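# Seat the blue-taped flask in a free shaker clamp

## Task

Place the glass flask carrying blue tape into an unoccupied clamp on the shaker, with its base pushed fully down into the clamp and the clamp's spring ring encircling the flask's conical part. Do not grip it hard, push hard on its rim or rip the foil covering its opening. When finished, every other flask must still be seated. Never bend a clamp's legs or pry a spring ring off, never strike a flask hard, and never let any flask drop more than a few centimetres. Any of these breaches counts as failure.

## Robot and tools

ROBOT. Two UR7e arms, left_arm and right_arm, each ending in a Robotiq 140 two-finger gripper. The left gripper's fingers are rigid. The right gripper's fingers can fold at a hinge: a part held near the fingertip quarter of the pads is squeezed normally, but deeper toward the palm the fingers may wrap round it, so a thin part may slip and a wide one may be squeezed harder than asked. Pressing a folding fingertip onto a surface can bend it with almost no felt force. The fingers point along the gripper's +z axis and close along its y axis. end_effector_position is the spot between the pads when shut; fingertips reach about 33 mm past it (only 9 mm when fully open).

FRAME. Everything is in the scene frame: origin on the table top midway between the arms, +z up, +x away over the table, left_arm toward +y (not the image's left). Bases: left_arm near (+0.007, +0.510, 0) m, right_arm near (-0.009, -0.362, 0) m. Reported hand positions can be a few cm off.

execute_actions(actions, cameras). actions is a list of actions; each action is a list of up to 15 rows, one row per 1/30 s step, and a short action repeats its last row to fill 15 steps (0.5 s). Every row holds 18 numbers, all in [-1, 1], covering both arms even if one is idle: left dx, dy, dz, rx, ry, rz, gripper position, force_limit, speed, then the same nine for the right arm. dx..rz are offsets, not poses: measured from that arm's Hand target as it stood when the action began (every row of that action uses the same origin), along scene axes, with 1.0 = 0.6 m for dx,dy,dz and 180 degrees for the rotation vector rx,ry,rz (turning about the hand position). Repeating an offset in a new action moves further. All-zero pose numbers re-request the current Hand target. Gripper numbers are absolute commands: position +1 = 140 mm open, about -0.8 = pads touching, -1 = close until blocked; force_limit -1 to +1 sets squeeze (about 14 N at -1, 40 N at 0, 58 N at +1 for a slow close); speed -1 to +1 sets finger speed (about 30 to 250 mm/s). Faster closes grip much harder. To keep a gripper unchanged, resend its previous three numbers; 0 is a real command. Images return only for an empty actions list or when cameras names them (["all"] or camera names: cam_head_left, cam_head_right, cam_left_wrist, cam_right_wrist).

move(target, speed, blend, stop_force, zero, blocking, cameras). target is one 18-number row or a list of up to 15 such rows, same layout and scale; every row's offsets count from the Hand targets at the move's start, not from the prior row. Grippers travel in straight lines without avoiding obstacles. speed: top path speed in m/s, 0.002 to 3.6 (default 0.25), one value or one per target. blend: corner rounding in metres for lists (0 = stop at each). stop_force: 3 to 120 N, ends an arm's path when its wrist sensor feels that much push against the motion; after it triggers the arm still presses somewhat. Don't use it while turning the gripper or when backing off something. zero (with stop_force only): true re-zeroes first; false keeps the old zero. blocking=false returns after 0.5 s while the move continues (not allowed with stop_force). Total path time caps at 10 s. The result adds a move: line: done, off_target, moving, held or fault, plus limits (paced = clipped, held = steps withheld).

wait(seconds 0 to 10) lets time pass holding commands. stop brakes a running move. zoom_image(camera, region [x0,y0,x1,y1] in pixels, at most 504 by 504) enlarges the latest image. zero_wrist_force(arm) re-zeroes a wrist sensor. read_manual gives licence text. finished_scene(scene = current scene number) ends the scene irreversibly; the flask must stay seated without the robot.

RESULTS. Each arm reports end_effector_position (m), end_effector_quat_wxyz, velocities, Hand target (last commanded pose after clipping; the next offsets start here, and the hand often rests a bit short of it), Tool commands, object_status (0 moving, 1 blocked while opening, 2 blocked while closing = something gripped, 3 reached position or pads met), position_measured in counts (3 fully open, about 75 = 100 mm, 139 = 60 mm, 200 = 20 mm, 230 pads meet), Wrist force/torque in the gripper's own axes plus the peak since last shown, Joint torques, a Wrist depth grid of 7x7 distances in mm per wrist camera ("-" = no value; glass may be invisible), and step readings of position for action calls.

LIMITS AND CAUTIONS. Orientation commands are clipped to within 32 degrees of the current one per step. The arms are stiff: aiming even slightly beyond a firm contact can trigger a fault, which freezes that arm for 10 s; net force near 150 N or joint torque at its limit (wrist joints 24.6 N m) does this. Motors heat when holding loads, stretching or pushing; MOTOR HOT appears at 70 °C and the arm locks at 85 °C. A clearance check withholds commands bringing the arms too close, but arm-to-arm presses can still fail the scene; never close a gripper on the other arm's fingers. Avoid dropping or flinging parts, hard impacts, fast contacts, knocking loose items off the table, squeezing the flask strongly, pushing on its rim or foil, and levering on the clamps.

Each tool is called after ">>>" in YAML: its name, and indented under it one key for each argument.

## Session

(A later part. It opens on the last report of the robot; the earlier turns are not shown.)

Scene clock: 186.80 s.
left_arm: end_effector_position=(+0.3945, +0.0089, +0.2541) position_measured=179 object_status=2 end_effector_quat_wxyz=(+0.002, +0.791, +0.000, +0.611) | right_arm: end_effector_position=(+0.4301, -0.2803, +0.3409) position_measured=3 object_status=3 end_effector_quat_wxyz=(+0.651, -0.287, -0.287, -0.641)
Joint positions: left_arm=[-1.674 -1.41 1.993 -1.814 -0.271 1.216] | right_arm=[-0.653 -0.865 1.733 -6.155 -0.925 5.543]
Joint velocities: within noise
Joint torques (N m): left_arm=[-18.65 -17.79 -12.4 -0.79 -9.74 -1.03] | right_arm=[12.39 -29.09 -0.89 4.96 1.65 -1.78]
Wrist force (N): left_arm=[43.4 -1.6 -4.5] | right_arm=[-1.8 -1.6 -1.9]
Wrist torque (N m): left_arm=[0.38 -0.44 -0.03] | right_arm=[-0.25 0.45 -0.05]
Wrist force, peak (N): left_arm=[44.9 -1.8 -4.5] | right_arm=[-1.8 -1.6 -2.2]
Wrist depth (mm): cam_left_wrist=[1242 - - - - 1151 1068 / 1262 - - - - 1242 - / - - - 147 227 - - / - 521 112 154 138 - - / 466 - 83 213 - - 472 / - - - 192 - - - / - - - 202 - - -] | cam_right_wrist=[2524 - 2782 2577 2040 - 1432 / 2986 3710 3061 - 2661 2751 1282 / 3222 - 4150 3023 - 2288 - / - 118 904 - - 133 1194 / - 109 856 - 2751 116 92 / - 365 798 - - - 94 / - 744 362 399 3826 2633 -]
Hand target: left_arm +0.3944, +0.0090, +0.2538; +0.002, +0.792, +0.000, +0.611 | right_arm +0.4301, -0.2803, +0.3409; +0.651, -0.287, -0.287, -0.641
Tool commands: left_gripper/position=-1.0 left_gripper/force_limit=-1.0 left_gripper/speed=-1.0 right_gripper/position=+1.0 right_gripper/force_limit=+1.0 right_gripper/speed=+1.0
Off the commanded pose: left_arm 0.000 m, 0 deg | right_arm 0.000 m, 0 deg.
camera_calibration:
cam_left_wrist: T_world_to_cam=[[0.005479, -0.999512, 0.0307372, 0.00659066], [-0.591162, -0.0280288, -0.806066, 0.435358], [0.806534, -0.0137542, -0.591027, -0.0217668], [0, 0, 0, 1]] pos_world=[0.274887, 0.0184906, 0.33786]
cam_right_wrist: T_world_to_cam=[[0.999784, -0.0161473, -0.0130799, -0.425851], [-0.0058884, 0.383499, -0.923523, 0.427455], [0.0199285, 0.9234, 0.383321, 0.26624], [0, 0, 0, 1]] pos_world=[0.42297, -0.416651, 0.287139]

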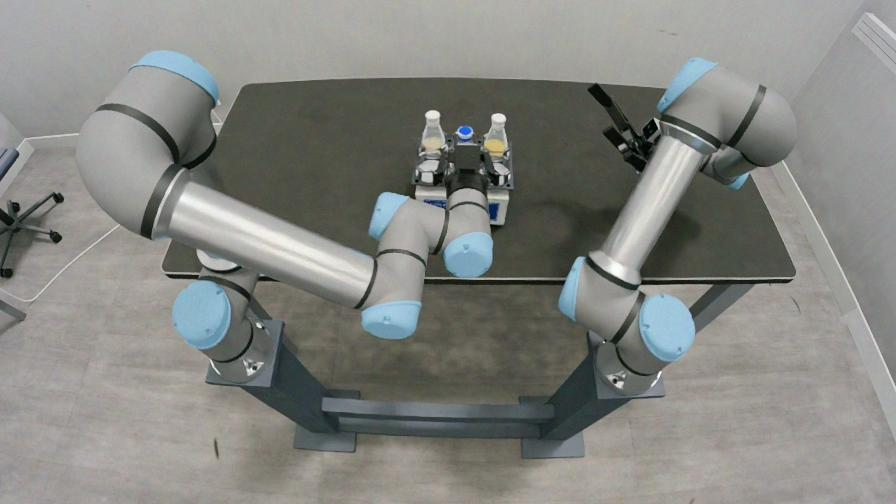

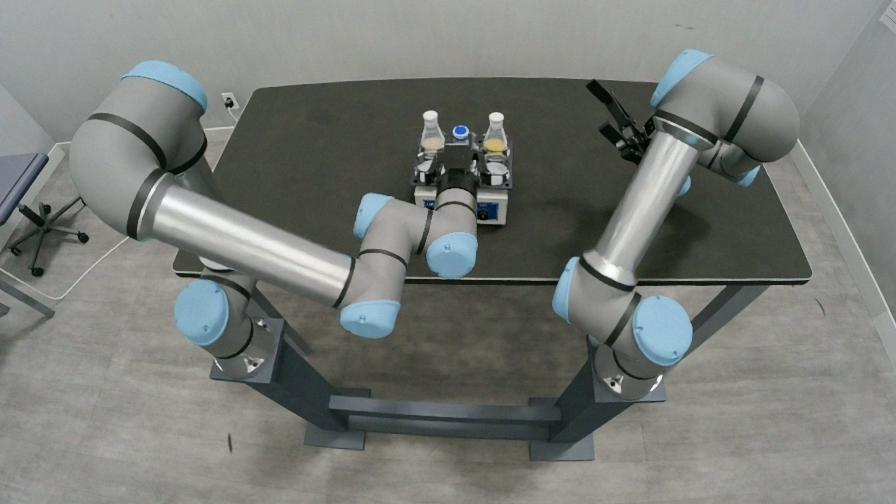

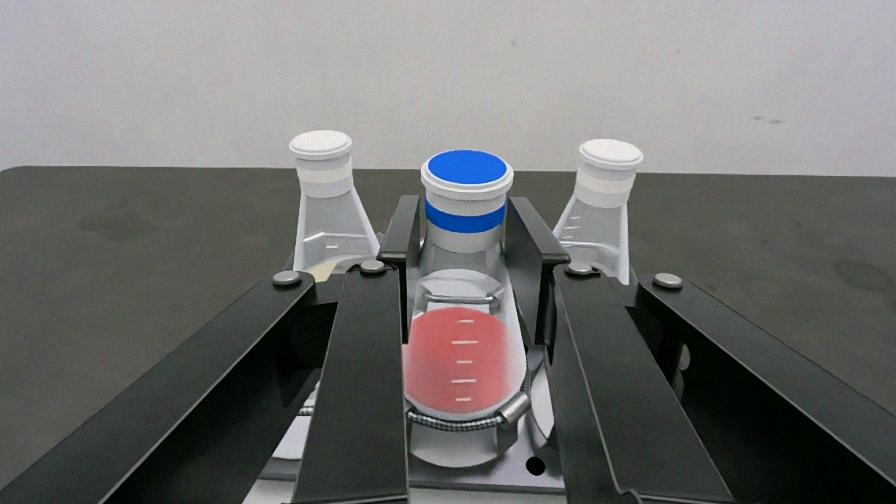

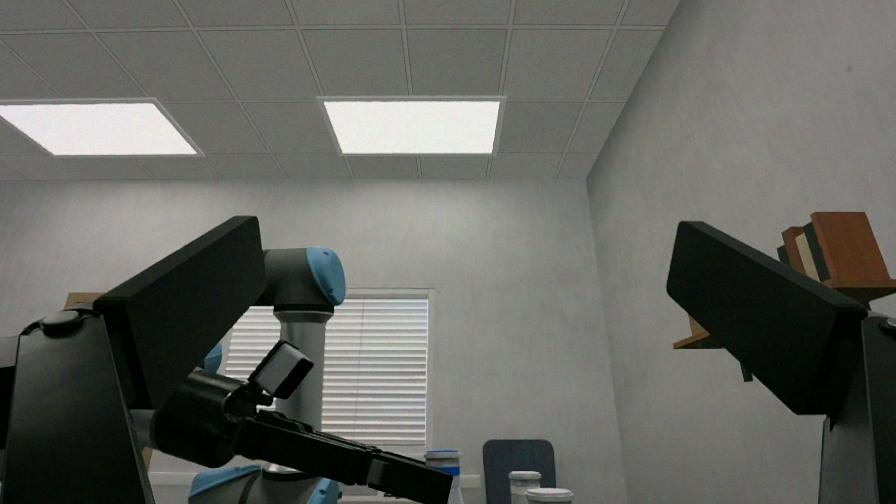

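>>> move:
  target: [0.005,0,0,0,0,0,-1,-1,-1,0,0,0,0,0,0,1,1,1]
  speed: 0.02
  cameras: ["cam_left_wrist"]

>>> zoom_image:
  camera: "cam_left_wrist"
  region: [360, 260, 560, 480]

Scene clock: 189.53 s.
left_arm: end_effector_position=(+0.3975, +0.0089, +0.2539) position_measured=179 object_status=2 end_effector_quat_wxyz=(+0.002, +0.791, +0.000, +0.611) | right_arm: end_effector_position=(+0.4301, -0.2803, +0.3409) position_measured=3 object_status=3 end_effector_quat_wxyz=(+0.651, -0.287, -0.287, -0.641)
Joint positions: left_arm=[-1.668 -1.407 1.996 -1.841 -0.27 1.238] | right_arm=[-0.653 -0.865 1.733 -6.155 -0.925 5.543]
Joint torques (N m): left_arm=[8.49 -2.89 3.66 1.13 -9.08 -1.06] | right_arm=[11.37 -29.04 0.29 5.03 1.6 -1.61]
Wrist force (N): left_arm=[51.0 -4.0 -27.3] | right_arm=[-1.6 -1.8 -1.9]
Wrist torque (N m): left_arm=[0.50 -0.66 -0.04] | right_arm=[-0.29 0.41 -0.05]
Wrist force, peak (N): left_arm=[51.8 -4.1 -27.3] | right_arm=[-2.1 -1.8 -2.1]
Wrist depth (mm): cam_left_wrist=[- 1198 - 1168 - 1192 1168 / 1310 1333 1242 1379 1210 - 1229 / 732 - 222 146 223 - - / - - 103 160 137 565 - / - - 83 213 - - - / - - - 185 - - - / - - - 197 - - -] | cam_right_wrist=[2075 2167 - - - - 1407 / - - 2605 - - - - / - - 3949 3767 - - - / - 117 836 4296 - 132 1218 / - 109 822 4620 3180 116 92 / - 363 800 - - - 94 / - 385 349 379 2915 - -]
Hand target: left_arm +0.3974, +0.0090, +0.2538; +0.002, +0.792, +0.000, +0.611 | right_arm +0.4301, -0.2803, +0.3409; +0.651, -0.287, -0.287, -0.641
Off the commanded pose: left_arm 0.000 m, 0 deg | right_arm 0.000 m, 0 deg.
move: done
camera_calibration:
cam_left_wrist: T_world_to_cam=[[0.00580384, -0.999514, 0.0306401, 0.00651867], [-0.591782, -0.0281322, -0.805607, 0.437072], [0.806077, -0.0134566, -0.591658, -0.0239086], [0, 0, 0, 1]] pos_world=[0.277886, 0.0184895, 0.337763]
Images, in order (width x height): cam_left_wrist 896x504.

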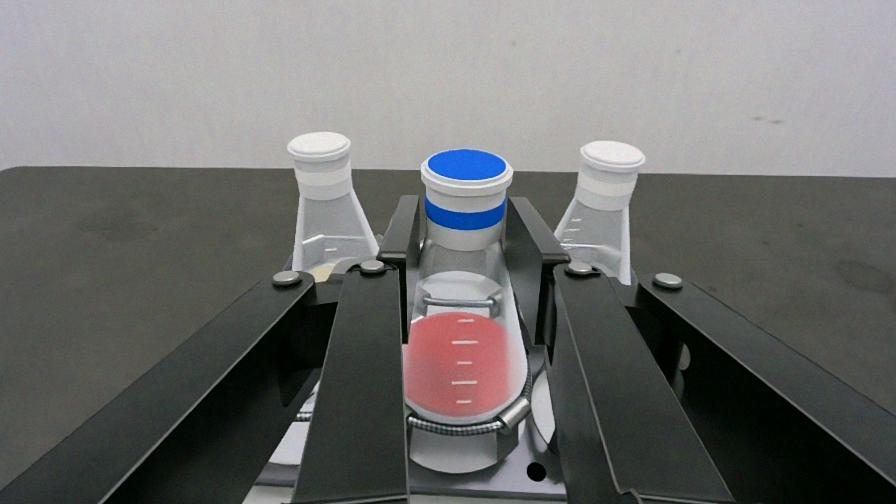

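Scaled by 2.291 from the camera's 896x504 image, which has a finer 1280x720 frame.

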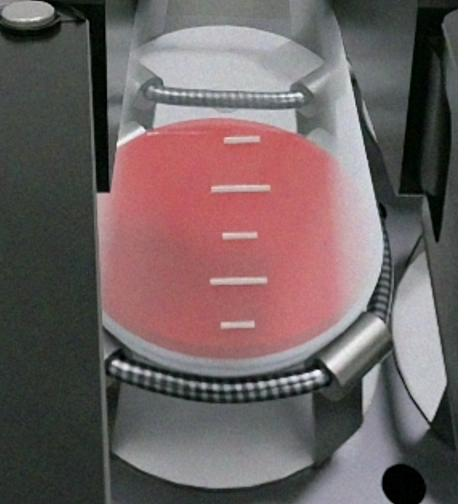

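>>> move:
  target:
    - [-0.0028,0,-0.001,0,0,0,-1,-1,-1,0,0,0,0,0,0,1,1,1]
    - [-0.0024,-0.0044,-0.0018,0,0,0.0556,-1,-1,-1,0,0,0,0,0,0,1,1,1]
    - [-0.0024,0.0044,-0.0025,0,0,-0.0556,-1,-1,-1,0,0,0,0,0,0,1,1,1]
    - [-0.0024,-0.0044,-0.0033,0,0,0.0556,-1,-1,-1,0,0,0,0,0,0,1,1,1]
    - [-0.0028,0,-0.0033,0,0,0,-1,-1,-1,0,0,0,0,0,0,1,1,1]
  speed: 0.1
  cameras: ["cam_left_wrist"]

>>> zoom_image:
  camera: "cam_left_wrist"
  region: [360, 260, 560, 480]

Scene clock: 200.50 s.
left_arm: end_effector_position=(+0.3957, +0.0089, +0.2519) position_measured=179 object_status=2 end_effector_quat_wxyz=(+0.002, +0.792, +0.000, +0.611) | right_arm: end_effector_position=(+0.4301, -0.2803, +0.3409) position_measured=3 object_status=3 end_effector_quat_wxyz=(+0.651, -0.287, -0.287, -0.641)
Joint positions: left_arm=[-1.671 -1.406 1.997 -1.831 -0.271 1.226] | right_arm=[-0.653 -0.865 1.733 -6.155 -0.925 5.543]
Joint torques (N m): left_arm=[10.34 -10.62 -12.58 -2.66 -4.78 0.57] | right_arm=[11.73 -29.34 -1.36 5.02 1.31 -1.71]
Wrist force (N): left_arm=[27.7 -1.4 -3.0] | right_arm=[-1.8 -1.9 -1.8]
Wrist torque (N m): left_arm=[0.81 -0.51 -0.20] | right_arm=[-0.30 0.46 -0.05]
Wrist force, peak (N): left_arm=[54.6 -3.8 -23.9] | right_arm=[-2.0 -1.8 -2.2]
Wrist depth (mm): cam_left_wrist=[1262 1192 - - - - 1262 / - - - - - - - / 725 - - 146 - - - / 576 - 113 152 121 - - / - - 83 211 - - - / - - - 190 - - - / - - - 207 - - -] | cam_right_wrist=[2424 - - - - 1521 1302 / - - - - - 2246 1457 / - - - - - 2129 - / - 117 844 - - 142 1206 / - 109 819 - - 116 92 / - 365 795 - - 1749 94 / - 749 344 2633 3061 - -]
Hand target: left_arm +0.3957, +0.0090, +0.2519; +0.002, +0.792, +0.000, +0.611 | right_arm +0.4301, -0.2803, +0.3409; +0.651, -0.287, -0.287, -0.641
Off the commanded pose: left_arm 0.000 m, 0 deg | right_arm 0.000 m, 0 deg.
move: done
camera_calibration:
cam_left_wrist: T_world_to_cam=[[0.0057887, -0.999509, 0.0307794, 0.00654771], [-0.591962, -0.0282325, -0.805471, 0.434402], [0.805945, -0.0135576, -0.591835, -0.0235426], [0, 0, 0, 1]] pos_world=[0.276086, 0.0184896, 0.335764]
Images, in order (width x height): cam_left_wrist 896x504.

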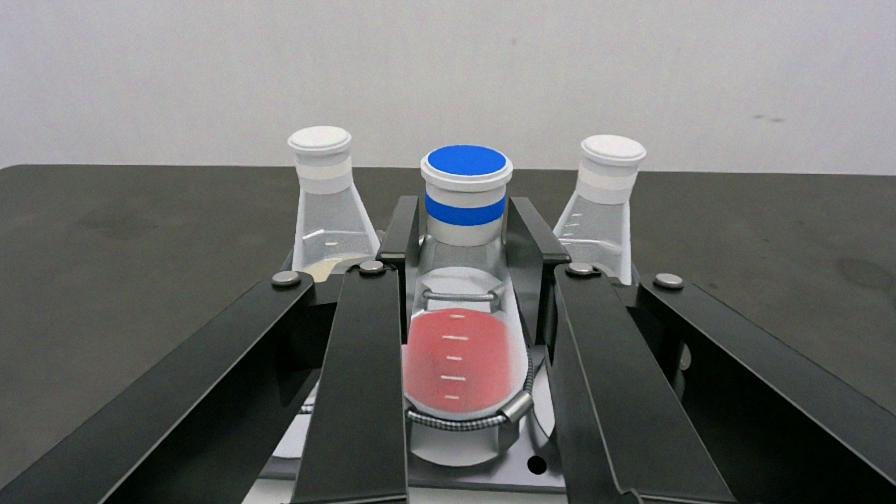

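Scaled by 2.291 from the camera's 896x504 image, which has a finer 1280x720 frame.

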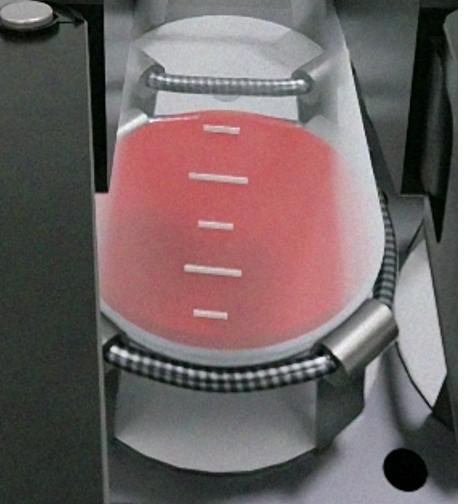

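>>> move:
  target:
    - [0.0004,-0.0044,-0.002,0,0,0.0556,-1,-1,-1,0,0,0,0,0,0,1,1,1]
    - [0.0004,0.0044,-0.004,0,0,-0.0556,-1,-1,-1,0,0,0,0,0,0,1,1,1]
    - [0.0004,-0.0044,-0.006,0,0,0.0556,-1,-1,-1,0,0,0,0,0,0,1,1,1]
    - [0,0,-0.006,0,0,0,-1,-1,-1,0,0,0,0,0,0,1,1,1]
  speed: 0.15
  blend: [0.001,0.001,0.001,0]
  cameras: ["cam_left_wrist"]

>>> zoom_image:
  camera: "cam_left_wrist"
  region: [360, 260, 560, 480]

Scene clock: 206.20 s.
left_arm: end_effector_position=(+0.3957, +0.0090, +0.2483) position_measured=180 object_status=2 end_effector_quat_wxyz=(+0.002, +0.792, +0.000, +0.611) | right_arm: end_effector_position=(+0.4301, -0.2803, +0.3409) position_measured=3 object_status=3 end_effector_quat_wxyz=(+0.651, -0.287, -0.287, -0.641)
Joint positions: left_arm=[-1.671 -1.401 2.002 -1.841 -0.271 1.226] | right_arm=[-0.653 -0.865 1.733 -6.155 -0.925 5.543]
Joint torques (N m): left_arm=[11.95 -21.04 -18.95 -4.37 2.62 0.87] | right_arm=[10.72 -29.64 -0.79 5.04 1.37 -2]
Wrist force (N): left_arm=[5.8 -0.8 -0.7] | right_arm=[-1.6 -1.6 -1.9]
Wrist torque (N m): left_arm=[0.32 -0.60 -0.04] | right_arm=[-0.25 0.44 -0.06]
Wrist force, peak (N): left_arm=[42.0 -21.7 -23.9] | right_arm=[-2.1 -2.0 -2.3]
Wrist depth (mm): cam_left_wrist=[- - - - - 1168 - / - - - 1363 1248 1275 - / - 706 653 165 668 - - / 558 - 105 309 116 567 590 / - - 83 209 - - - / - - - 183 - - - / - - - - - - -] | cam_right_wrist=[2332 - - - - - - / - - - - - - - / 3767 - - - 3601 - - / - 117 795 3061 - 133 1212 / - 109 836 - - 116 92 / - 365 816 2881 - - 94 / - 365 346 2751 2950 2246 -]
Hand target: left_arm +0.3957, +0.0090, +0.2483; +0.002, +0.792, +0.000, +0.611 | right_arm +0.4301, -0.2803, +0.3409; +0.651, -0.287, -0.287, -0.641
Off the commanded pose: left_arm 0.000 m, 0 deg | right_arm 0.000 m, 0 deg.
move: done
camera_calibration:
cam_left_wrist: T_world_to_cam=[[0.00579154, -0.999509, 0.0307771, 0.00666155], [-0.592074, -0.0282304, -0.805389, 0.431426], [0.805862, -0.0135579, -0.591948, -0.0256719], [0, 0, 0, 1]] pos_world=[0.276086, 0.0184896, 0.332064]
Images, in order (width x height): cam_left_wrist 896x504.

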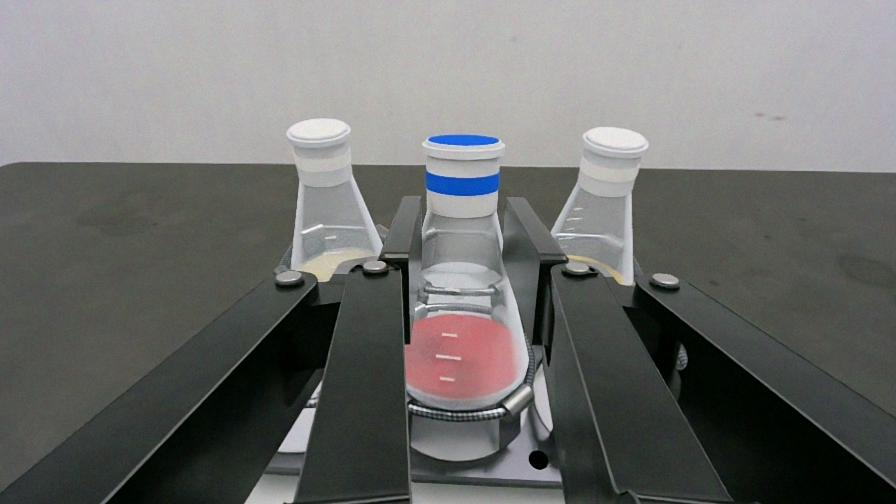

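Scaled by 2.291 from the camera's 896x504 image, which has a finer 1280x720 frame.

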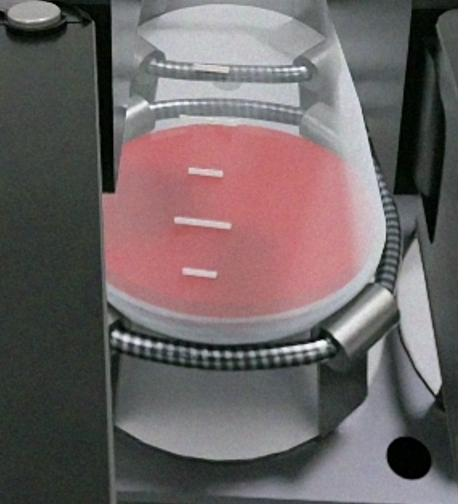

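>>> wait:
  seconds: 0.1
  cameras: ["cam_right_wrist","cam_head_left","cam_head_right"]

>>> zoom_image:
  camera: "cam_right_wrist"
  region: [330, 400, 630, 504]

>>> zoom_image:
  camera: "cam_head_right"
  region: [400, 90, 530, 230]

Scene clock: 209.87 s.
left_arm: end_effector_position=(+0.3957, +0.0090, +0.2483) position_measured=180 object_status=2 end_effector_quat_wxyz=(+0.002, +0.792, +0.000, +0.611) | right_arm: end_effector_position=(+0.4301, -0.2803, +0.3409) position_measured=3 object_status=3 end_effector_quat_wxyz=(+0.651, -0.287, -0.287, -0.641)
Joint positions: left_arm=[-1.671 -1.401 2.002 -1.842 -0.271 1.226] | right_arm=[-0.653 -0.865 1.733 -6.155 -0.925 5.543]
Joint torques (N m): left_arm=[11.65 -31.07 -12.18 -3.87 3.03 1.32] | right_arm=[11.35 -29.85 -1.61 5 1.49 -1.76]
Wrist force (N): left_arm=[2.3 0.0 0.8] | right_arm=[-1.6 -1.6 -2.1]
Wrist torque (N m): left_arm=[0.05 -0.62 -0.12] | right_arm=[-0.25 0.42 -0.05]
Wrist force, peak (N): left_arm=[6.0 -1.9 -1.4] | right_arm=[-1.6 -1.9 -2.3]
Wrist depth (mm): cam_left_wrist=[1073 - - - - - 1140 / - - 1255 - - 1340 - / - - 226 173 222 1363 734 / 490 - 104 298 134 - - / - - 83 225 - - 454 / - - - 180 - - - / - - - - - - -] | cam_right_wrist=[2691 2473 - - - 1841 1424 / - 3061 3099 - - - 1360 / 3549 - - - - - - / 3449 122 822 - - 133 1243 / - 109 833 - - 116 92 / - 367 800 - - 2167 94 / - 365 347 363 2551 2186 -]
Hand target: left_arm +0.3957, +0.0090, +0.2483; +0.002, +0.792, +0.000, +0.611 | right_arm +0.4301, -0.2803, +0.3409; +0.651, -0.287, -0.287, -0.641
Tool commands: left_gripper/position=-1.0 left_gripper/force_limit=-1.0 left_gripper/speed=-1.0 right_gripper/position=+1.0 right_gripper/force_limit=+1.0 right_gripper/speed=+1.0
Off the commanded pose: left_arm 0.000 m, 0 deg | right_arm 0.000 m, 0 deg.
wait: 0.10 s; at rest from the start
camera_calibration:
cam_right_wrist: T_world_to_cam=[[0.999784, -0.0161473, -0.0130799, -0.425851], [-0.0058884, 0.383499, -0.923523, 0.427455], [0.0199285, 0.9234, 0.383321, 0.26624], [0, 0, 0, 1]] pos_world=[0.42297, -0.416651, 0.287139]
Images, in order (width x height): cam_head_left 896x504, cam_head_right 896x504, cam_right_wrist 896x504.

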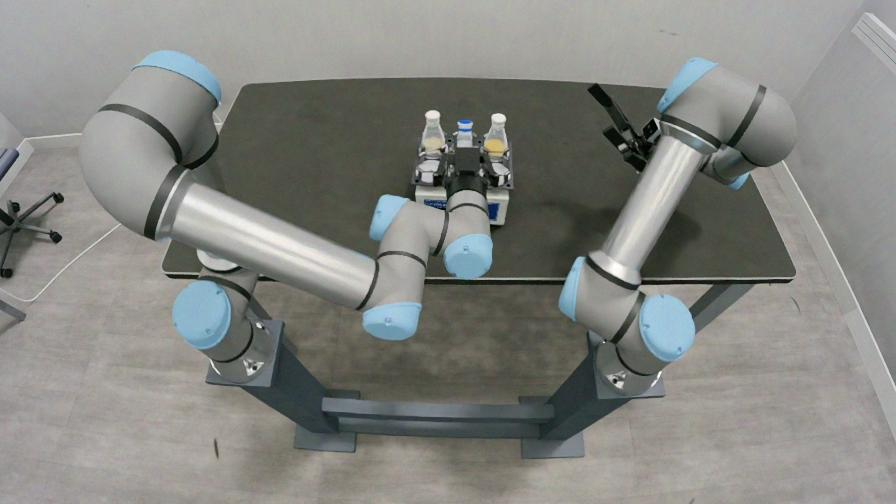

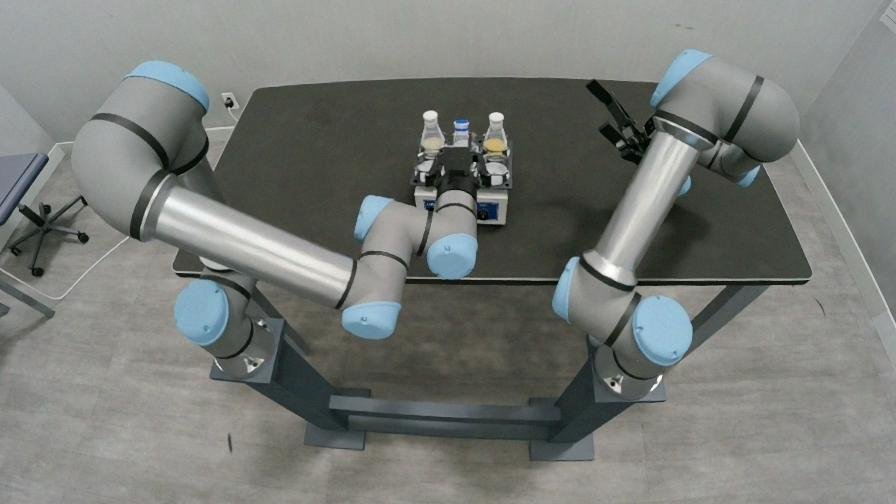

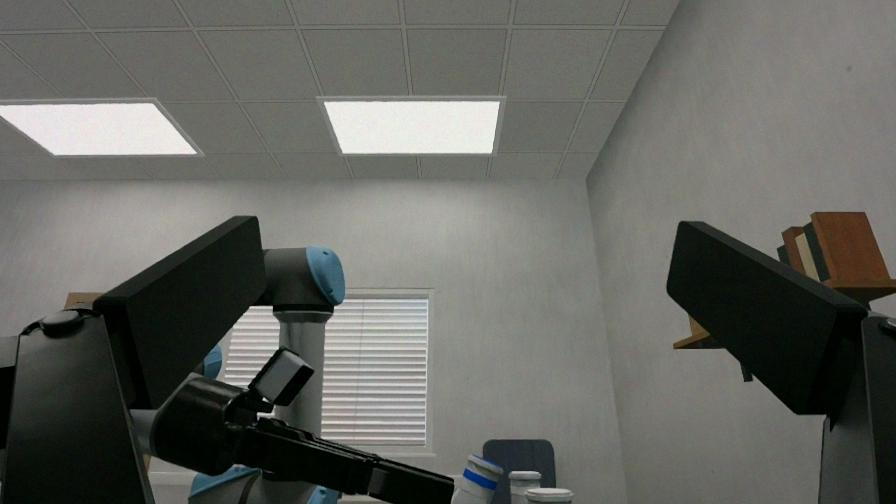

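Scaled by 1.680 from the camera's 896x504 image, which has a finer 1280x720 frame.

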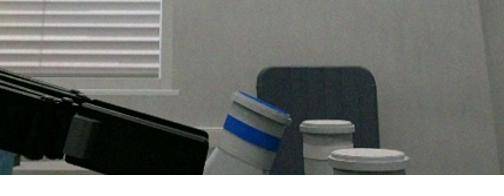

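Scaled by 3.600 from the camera's 896x504 image, which has a finer 1280x720 frame.

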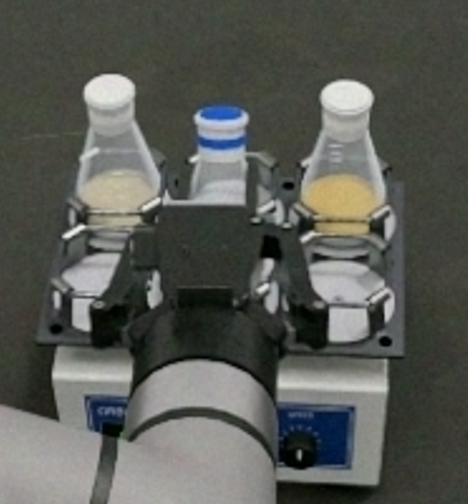

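>>> move:
  target: [0,0,0,0,0,0,-0.05,-1,-1,0,0,0,0,0,0,1,1,1]
  cameras: ["cam_left_wrist","cam_right_wrist"]

>>> zoom_image:
  camera: "cam_right_wrist"
  region: [330, 400, 630, 504]

>>> zoom_image:
  camera: "cam_left_wrist"
  region: [360, 120, 600, 480]

Scene clock: 217.53 s.
left_arm: end_effector_position=(+0.3957, +0.0090, +0.2483) position_measured=135 object_status=0 end_effector_quat_wxyz=(+0.002, +0.792, +0.000, +0.611) | right_arm: end_effector_position=(+0.4301, -0.2803, +0.3409) position_measured=3 object_status=3 end_effector_quat_wxyz=(+0.651, -0.287, -0.287, -0.641)
Joint positions: left_arm=[-1.671 -1.401 2.002 -1.841 -0.271 1.226] | right_arm=[-0.653 -0.865 1.733 -6.155 -0.925 5.543]
Joint torques (N m): left_arm=[6.55 -24.27 -25.41 -1.49 2.57 -1.7] | right_arm=[10.8 -29.93 -1.61 4.82 1.44 -1.89]
Wrist force (N): left_arm=[2.5 0.0 0.7] | right_arm=[-1.5 -1.8 -1.7]
Wrist torque (N m): left_arm=[0.05 -0.63 -0.11] | right_arm=[-0.30 0.41 -0.05]
Wrist force, peak (N): left_arm=[2.7 -0.1 0.8] | right_arm=[-1.8 -1.8 -2.2]
Wrist depth (mm): cam_left_wrist=[- - - - - - - / 1248 - - 1289 1348 - - / 702 663 682 172 - - - / 605 565 118 297 126 581 584 / - - - 224 - 91 - / - - - 182 - - - / - - - 204 - - -] | cam_right_wrist=[- - - 2633 2167 1959 - / - - - 2661 3354 - 1407 / - 3180 - - 3222 1737 1570 / 3023 117 890 - - 133 1212 / - 109 841 - 3061 123 92 / - 364 803 - 3449 - 95 / - 364 339 367 2847 - -]
Hand target: left_arm +0.3957, +0.0090, +0.2483; +0.002, +0.792, +0.000, +0.611 | right_arm +0.4301, -0.2803, +0.3409; +0.651, -0.287, -0.287, -0.641
Off the commanded pose: left_arm 0.000 m, 0 deg | right_arm 0.000 m, 0 deg.
move: done
camera_calibration:
cam_left_wrist: T_world_to_cam=[[0.00586985, -0.999511, 0.0307211, 0.00665772], [-0.59196, -0.0282335, -0.805473, 0.431481], [0.805946, -0.0134576, -0.591836, -0.0258148], [0, 0, 0, 1]] pos_world=[0.276186, 0.0184893, 0.332064]
cam_right_wrist: T_world_to_cam=[[0.999784, -0.0161473, -0.0130799, -0.425851], [-0.0058884, 0.383499, -0.923523, 0.427455], [0.0199285, 0.9234, 0.383321, 0.26624], [0, 0, 0, 1]] pos_world=[0.42297, -0.416651, 0.287139]
Images, in order (width x height): cam_left_wrist 896x504, cam_right_wrist 896x504.

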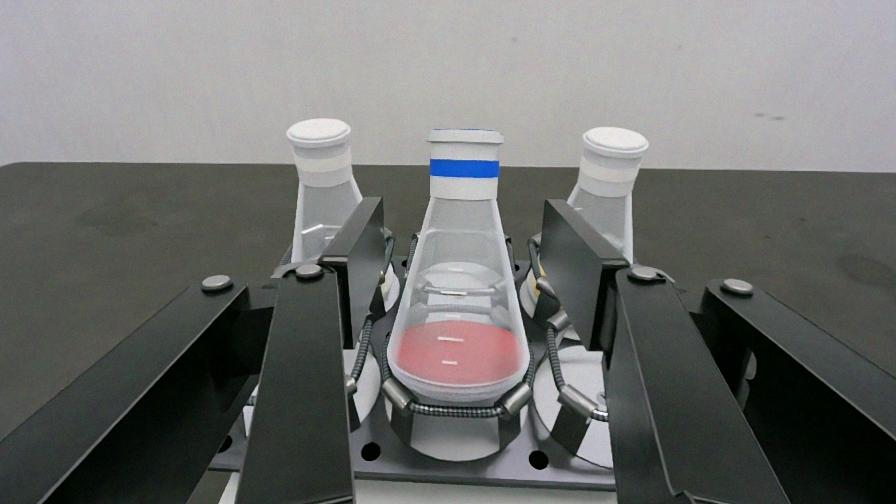

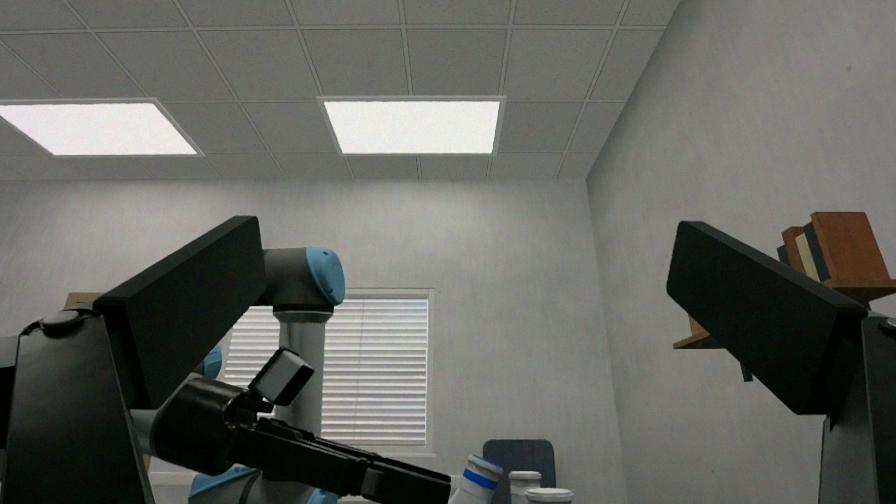

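Scaled by 1.680 from the camera's 896x504 image, which has a finer 1280x720 frame.

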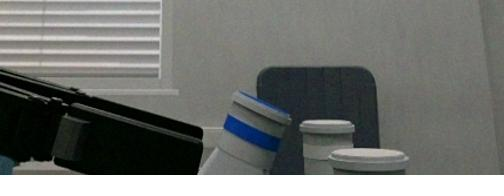

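Scaled by 1.400 from the camera's 896x504 image, which has a finer 1280x720 frame.

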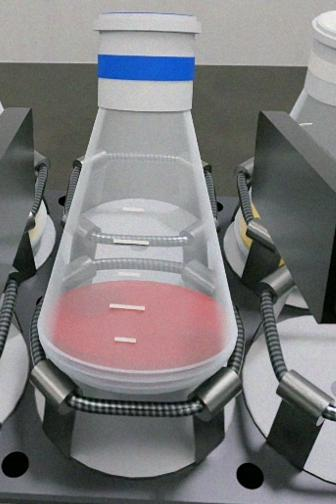

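>>> move:
  target:
    - [0.0143,0,0.03,0,0.139,0,-0.2,-1,-1,0,0,0,0,0,0,1,1,1]
  speed: 0.2
  cameras: ["cam_left_wrist","cam_right_wrist"]

>>> zoom_image:
  camera: "cam_right_wrist"
  region: [330, 400, 630, 504]

>>> zoom_image:
  camera: "cam_left_wrist"
  region: [300, 0, 600, 480]

Scene clock: 221.87 s.
left_arm: end_effector_position=(+0.4044, +0.0091, +0.2663) position_measured=154 object_status=3 end_effector_quat_wxyz=(+0.002, +0.905, +0.000, +0.425) end_effector_velocity=(-0.001, -0.001, +0.000) end_effector_angular_velocity=(-0.001, +0.004, -0.002) | right_arm: end_effector_position=(+0.4301, -0.2803, +0.3409) position_measured=3 object_status=3 end_effector_quat_wxyz=(+0.651, -0.287, -0.287, -0.641)
Joint positions: left_arm=[-1.53 -1.485 1.816 -1.963 -0.694 1.647] | right_arm=[-0.653 -0.865 1.733 -6.155 -0.925 5.543]
Joint velocities: left_arm=[-0.001 0.001 -0.002 -0.001 -0.005 0.002] | right_arm=[within noise]
Joint torques (N m): left_arm=[-10.64 -21.16 -27.02 -4.7 0.36 0.66] | right_arm=[11.18 -29.52 -1.71 4.83 1.53 -1.72]
Wrist force (N): left_arm=[2.6 -0.3 0.5] | right_arm=[-1.8 -1.6 -1.7]
Wrist torque (N m): left_arm=[0.10 -0.55 -0.16] | right_arm=[-0.25 0.46 -0.05]
Wrist force, peak (N): left_arm=[3.8 -0.3 0.3] | right_arm=[-1.8 -1.9 -2.0]
Wrist depth (mm): cam_left_wrist=[- 605 - - - - 631 / - - 207 - - - 555 / 483 - 462 170 284 - 492 / 443 - 131 251 124 - - / - - - 219 - - - / - - - 242 - - - / - - - 338 - - -] | cam_right_wrist=[- - 2332 - 3449 - - / - - 3449 - 2782 2007 1466 / - 4801 - - - 2551 - / - 127 881 - - 133 1212 / - 109 408 3139 - 116 92 / - 2915 356 - 2986 1800 95 / - 780 795 355 2782 - -]
Hand target: left_arm +0.4043, +0.0090, +0.2663; +0.002, +0.905, +0.000, +0.425 | right_arm +0.4301, -0.2803, +0.3409; +0.651, -0.287, -0.287, -0.641
Off the commanded pose: left_arm 0.000 m, 0 deg | right_arm 0.000 m, 0 deg.
move: done
camera_calibration:
cam_left_wrist: T_world_to_cam=[[0.0185291, -0.999506, 0.0253731, 0.00246935], [-0.876934, -0.0284361, -0.479769, 0.479712], [0.480254, -0.0133608, -0.877028, 0.185556], [0, 0, 0, 1]] pos_world=[0.331516, 0.0185885, 0.392826]
cam_right_wrist: T_world_to_cam=[[0.999784, -0.0161473, -0.0130799, -0.425851], [-0.0058884, 0.383499, -0.923523, 0.427455], [0.0199285, 0.9234, 0.383321, 0.26624], [0, 0, 0, 1]] pos_world=[0.42297, -0.416651, 0.287139]
Images, in order (width x height): cam_left_wrist 896x504, cam_right_wrist 896x504.

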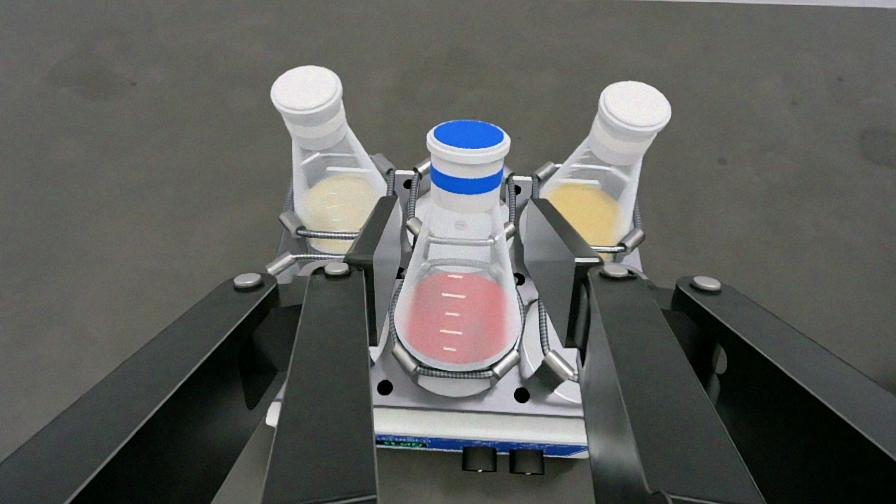

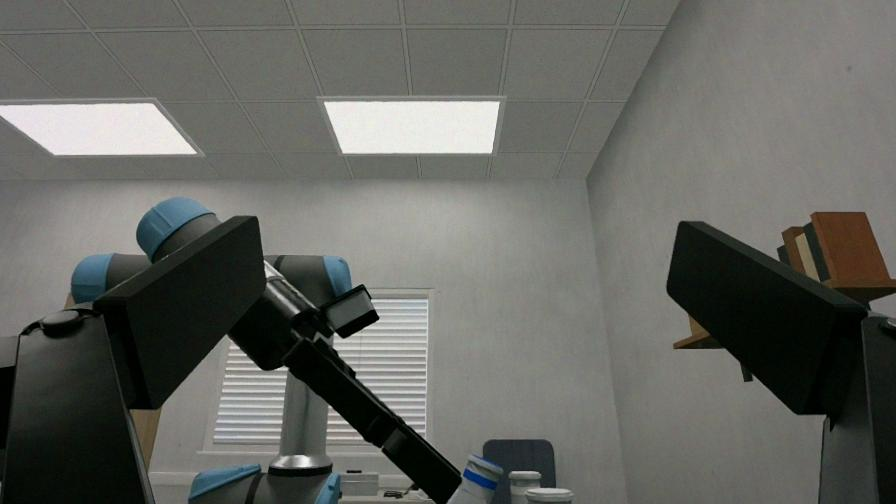

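Scaled by 1.680 from the camera's 896x504 image, which has a finer 1280x720 frame.

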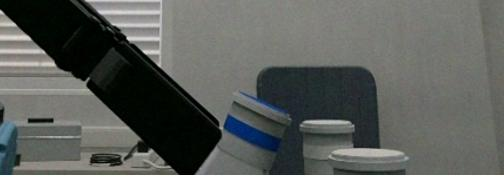

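Scaled by 1.050 from the camera's 896x504 image, which has a finer 1280x720 frame.

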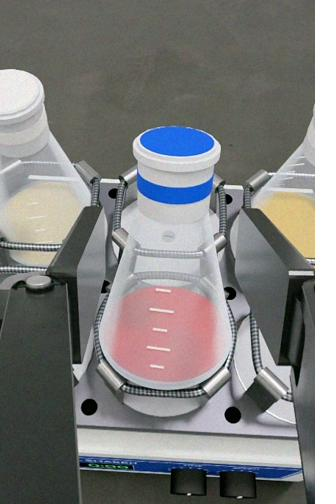

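>>> move:
  target: [0.0645,0,-0.0563,0,0,0,-0.2,-1,-1,0,0,0,0,0,0,1,1,1]
  speed: 0.05
  stop_force: 6
  cameras: ["cam_left_wrist","cam_right_wrist"]

>>> zoom_image:
  camera: "cam_right_wrist"
  region: [330, 400, 630, 504]

>>> zoom_image:
  camera: "cam_left_wrist"
  region: [300, 0, 600, 480]

Scene clock: 227.80 s.
left_arm: end_effector_position=(+0.4430, +0.0090, +0.2325) position_measured=154 object_status=3 end_effector_quat_wxyz=(+0.002, +0.905, +0.000, +0.425) | right_arm: end_effector_position=(+0.4301, -0.2803, +0.3409) position_measured=3 object_status=3 end_effector_quat_wxyz=(+0.651, -0.287, -0.287, -0.641)
Joint positions: left_arm=[-1.455 -1.414 1.851 -2.159 -0.702 1.763] | right_arm=[-0.653 -0.865 1.733 -6.155 -0.925 5.543]
Joint torques (N m): left_arm=[-15.32 -38.17 -28.9 -4.68 2.9 0.61] | right_arm=[10.73 -30 -1.73 5 1.43 -1.39]
Wrist force (N): left_arm=[2.5 -0.4 0.6] | right_arm=[-1.5 -1.7 -2.1]
Wrist torque (N m): left_arm=[0.10 -0.56 -0.16] | right_arm=[-0.26 0.40 -0.05]
Wrist force, peak (N): left_arm=[2.8 -0.5 0.6] | right_arm=[-1.7 -2.2 -2.0]
Wrist depth (mm): cam_left_wrist=[543 555 562 554 - 596 - / 510 - - 506 505 148 485 / 450 456 233 114 299 - 461 / 390 401 131 148 123 399 - / - - - 191 - - - / - - - 166 - - - / - - - 166 - - -] | cam_right_wrist=[- 2691 2499 2915 - - - / - - - 2847 - - - / 3309 - - - - 2024 1700 / - 117 847 - - 133 1243 / - 109 401 - - 116 92 / - 3549 377 - - 1913 94 / - 763 805 345 2915 - -]
Hand target: left_arm +0.4430, +0.0090, +0.2325; +0.002, +0.905, +0.000, +0.425 | right_arm +0.4301, -0.2803, +0.3409; +0.651, -0.287, -0.287, -0.641
Off the commanded pose: left_arm 0.000 m, 0 deg | right_arm 0.000 m, 0 deg.
move: done
camera_calibration:
cam_left_wrist: T_world_to_cam=[[0.0183116, -0.999511, 0.0253577, 0.00259868], [-0.877046, -0.0282349, -0.479576, 0.497312], [0.480058, -0.0134581, -0.877134, 0.137486], [0, 0, 0, 1]] pos_world=[0.370117, 0.0184893, 0.359027]
cam_right_wrist: T_world_to_cam=[[0.999784, -0.0161473, -0.0130799, -0.425851], [-0.0058884, 0.383499, -0.923523, 0.427455], [0.0199285, 0.9234, 0.383321, 0.26624], [0, 0, 0, 1]] pos_world=[0.42297, -0.416651, 0.287139]
Images, in order (width x height): cam_left_wrist 896x504, cam_right_wrist 896x504.

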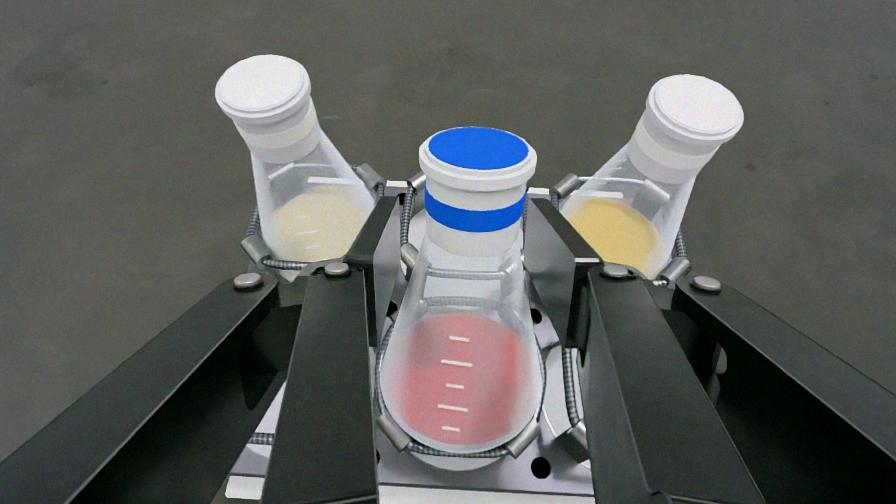

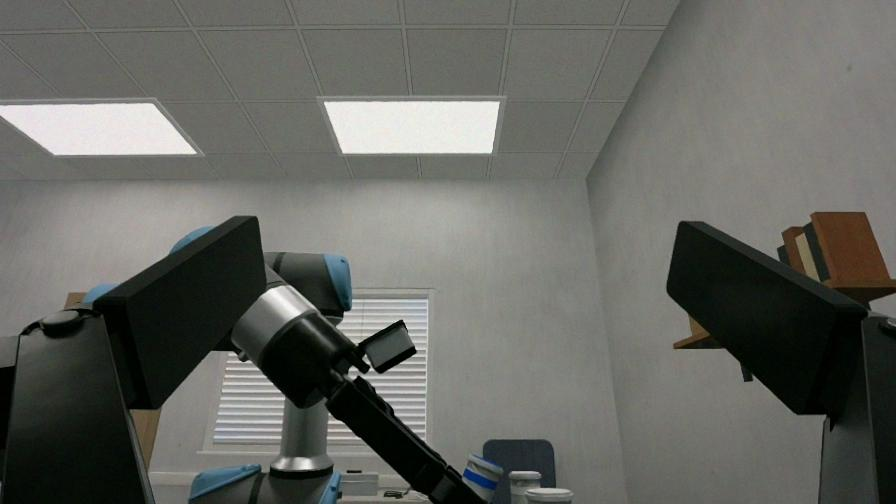

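Scaled by 1.680 from the camera's 896x504 image, which has a finer 1280x720 frame.

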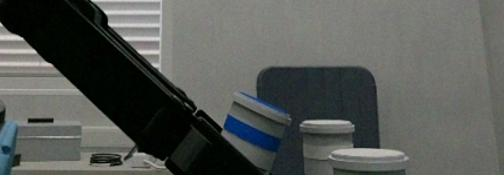

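Scaled by 1.050 from the camera's 896x504 image, which has a finer 1280x720 frame.

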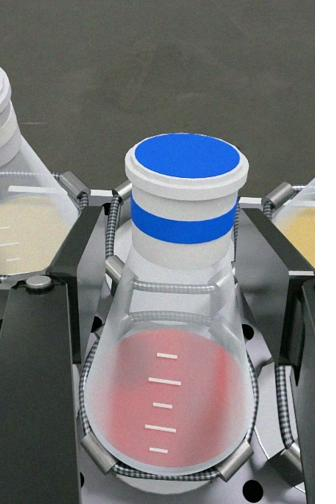

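>>> move:
  target:
    - [0,-0.003,0,0,0,0,-0.2,-1,-1,0,0,0,0,0,0,1,1,1]
    - [0,-0.003,0,0,0,0,-1,-1,-1,0,0,0,0,0,0,1,1,1]
  speed: 0.05
  cameras: ["cam_left_wrist"]

>>> zoom_image:
  camera: "cam_left_wrist"
  region: [300, 0, 600, 480]

Scene clock: 230.37 s.
left_arm: end_effector_position=(+0.4430, +0.0072, +0.2325) position_measured=169 object_status=2 end_effector_quat_wxyz=(+0.002, +0.905, +0.000, +0.425) | right_arm: end_effector_position=(+0.4301, -0.2803, +0.3409) position_measured=3 object_status=3 end_effector_quat_wxyz=(+0.651, -0.287, -0.287, -0.641)
Joint positions: left_arm=[-1.456 -1.41 1.847 -2.158 -0.702 1.763] | right_arm=[-0.653 -0.865 1.733 -6.155 -0.925 5.543]
Joint torques (N m): left_arm=[-13.94 -33.75 -14.96 -3.24 2.14 -1.14] | right_arm=[11.23 -28.45 -1.23 4.94 1.54 -1.76]
Wrist force (N): left_arm=[3.3 -1.8 0.0] | right_arm=[-1.6 -1.5 -1.9]
Wrist torque (N m): left_arm=[0.14 -0.57 -0.10] | right_arm=[-0.24 0.42 -0.05]
Wrist force, peak (N): left_arm=[4.2 -1.9 -0.4] | right_arm=[-1.8 -1.8 -2.2]
Wrist depth (mm): cam_left_wrist=[- - - 563 593 - - / - - 484 - - 151 491 / - - 235 116 245 231 442 / 400 398 204 172 116 408 415 / - - 88 191 - 95 - / - - - 168 - - - / - - - 166 - - -] | cam_right_wrist=[2499 - - 2551 2577 2332 - / - 2691 3139 - - 2167 - / - - 3401 - 4222 - - / - 117 862 - - 133 1189 / - 109 401 3354 - 116 92 / - 3401 379 - - - 94 / - 3061 811 348 2401 1943 -]
Hand target: left_arm +0.4430, +0.0072, +0.2325; +0.002, +0.905, +0.000, +0.425 | right_arm +0.4301, -0.2803, +0.3409; +0.651, -0.287, -0.287, -0.641
Off the commanded pose: left_arm 0.000 m, 0 deg | right_arm 0.000 m, 0 deg.
move: done
camera_calibration:
cam_left_wrist: T_world_to_cam=[[0.0183593, -0.999512, 0.0252699, 0.000813229], [-0.877044, -0.0282346, -0.479579, 0.497262], [0.480058, -0.0133581, -0.877135, 0.13746], [0, 0, 0, 1]] pos_world=[0.370117, 0.016689, 0.359027]
Images, in order (width x height): cam_left_wrist 896x504.

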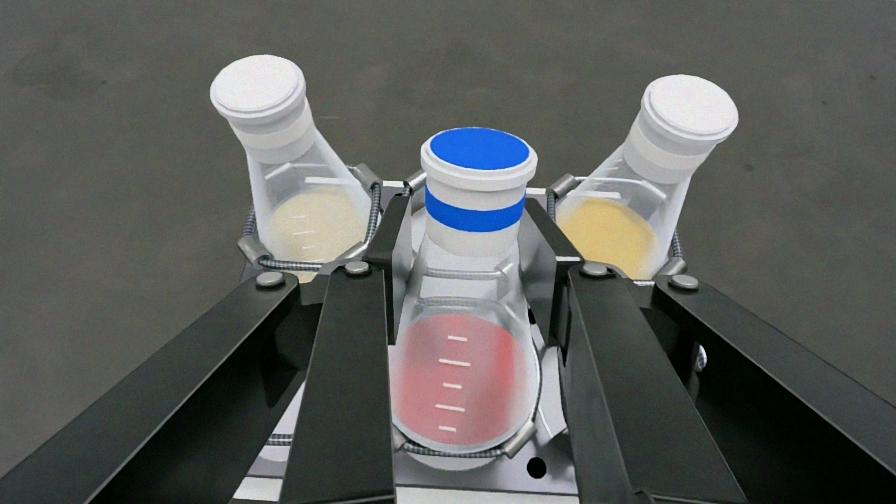

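Scaled by 1.050 from the camera's 896x504 image, which has a finer 1280x720 frame.

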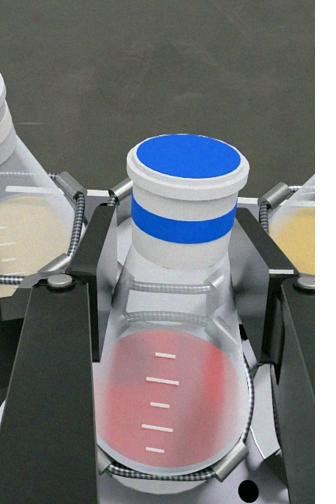

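>>> move:
  target:
    - [-0.0203,0.001,-0.0015,0,-0.0444,0,-1,-1,-1,0,0,0,0,0,0,1,1,1]
    - [-0.04,0.001,-0.0065,0,-0.0889,0,-1,-1,-1,0,0,0,0,0,0,1,1,1]
  speed: 0.1
  blend: [0.002,0]
  cameras: ["cam_left_wrist"]

>>> zoom_image:
  camera: "cam_left_wrist"
  region: [300, 0, 600, 480]

Scene clock: 235.50 s.
left_arm: end_effector_position=(+0.4228, +0.0074, +0.2381) position_measured=169 object_status=2 end_effector_quat_wxyz=(+0.002, +0.828, +0.000, +0.561) | right_arm: end_effector_position=(+0.4301, -0.2803, +0.3409) position_measured=3 object_status=3 end_effector_quat_wxyz=(+0.651, -0.287, -0.287, -0.641)
Joint positions: left_arm=[-1.592 -1.386 1.995 -2.155 -0.38 1.541] | right_arm=[-0.653 -0.865 1.733 -6.155 -0.925 5.543]
Joint torques (N m): left_arm=[-2.38 -17.02 -17.24 -2.71 -9.59 0.87] | right_arm=[10.2 -29.4 -0.61 5.06 1.45 -1.65]
Wrist force (N): left_arm=[45.8 -15.6 5.9] | right_arm=[-1.6 -1.7 -2.0]
Wrist torque (N m): left_arm=[-0.05 -1.28 0.33] | right_arm=[-0.26 0.42 -0.05]
Wrist force, peak (N): left_arm=[48.3 -15.7 6.0] | right_arm=[-2.0 -1.9 -2.0]
Wrist depth (mm): cam_left_wrist=[- - - 1151 - 1275 - / - - 1242 - - 1216 - / 627 550 548 114 558 - - / - - 224 219 127 469 - / - - - 196 - - - / - - - 164 - - - / - - - 176 - - -] | cam_right_wrist=[- - - - - - - / - - - - - - 1324 / - 3180 - - - - - / - 117 847 - - 133 1200 / - 109 816 3767 - 116 92 / - 368 386 - - - 94 / - 760 354 371 2605 - -]
Hand target: left_arm +0.4190, +0.0078, +0.2286; +0.002, +0.837, +0.000, +0.547 | right_arm +0.4301, -0.2803, +0.3409; +0.651, -0.287, -0.287, -0.641
Off the commanded pose: left_arm 0.010 m, 2 deg | right_arm 0.000 m, 0 deg.
move: off_target (left_arm)
camera_calibration:
cam_left_wrist: T_world_to_cam=[[0.00855853, -0.99952, 0.0297858, 0.00438475], [-0.68697, -0.0275221, -0.726165, 0.460508], [0.726636, -0.014247, -0.686875, 0.00256967], [0, 0, 0, 1]] pos_world=[0.31445, 0.0170934, 0.336039]
Images, in order (width x height): cam_left_wrist 896x504.

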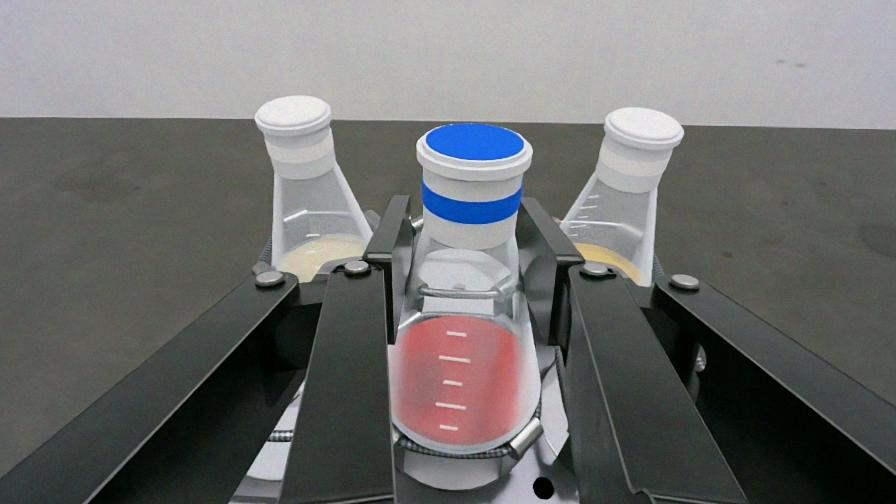

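Scaled by 1.050 from the camera's 896x504 image, which has a finer 1280x720 frame.

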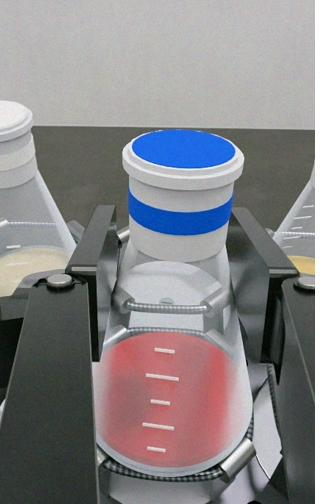

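>>> move:
  target: [0,0,0,0,0,0,-1,-1,-1,0,0,0,0,0,0,1,1,1]
  speed: 0.05

Scene clock: 237.23 s.
left_arm: end_effector_position=(+0.4229, +0.0075, +0.2381) position_measured=169 object_status=2 end_effector_quat_wxyz=(+0.002, +0.828, +0.000, +0.561) | right_arm: end_effector_position=(+0.4301, -0.2803, +0.3409) position_measured=3 object_status=3 end_effector_quat_wxyz=(+0.651, -0.287, -0.287, -0.641)
Joint positions: left_arm=[-1.592 -1.386 1.995 -2.156 -0.38 1.541] | right_arm=[-0.653 -0.865 1.733 -6.155 -0.925 5.543]
Joint torques (N m): left_arm=[-2.35 -19.85 -13.02 -3.59 -9.87 0.6] | right_arm=[10.8 -29.33 -1.03 4.94 1.53 -1.53]
Wrist force (N): left_arm=[43.3 -13.5 5.3] | right_arm=[-1.6 -2.0 -1.9]
Wrist torque (N m): left_arm=[0.03 -1.25 0.28] | right_arm=[-0.32 0.43 -0.04]
Wrist force, peak (N): left_arm=[45.8 -15.1 5.7] | right_arm=[-1.8 -1.7 -2.2]
Wrist depth (mm): cam_left_wrist=[- - 1192 - - - - / - - 1262 - - 1268 - / 576 - - 114 559 596 684 / - - 118 219 127 - - / 408 - - 189 - - - / - - - 164 - - - / - - - 162 - - -] | cam_right_wrist=[- - 2577 - - - - / - - - - - - - / 3887 - - - - - 1466 / 3180 117 865 - - 133 1200 / - 109 819 - - 116 92 / - 369 391 - - - 94 / - 740 355 372 2633 - -]
Hand target: left_arm +0.4190, +0.0078, +0.2286; +0.002, +0.837, +0.000, +0.547 | right_arm +0.4301, -0.2803, +0.3409; +0.651, -0.287, -0.287, -0.641
Off the commanded pose: left_arm 0.010 m, 2 deg | right_arm 0.000 m, 0 deg.
move: off_target (left_arm)


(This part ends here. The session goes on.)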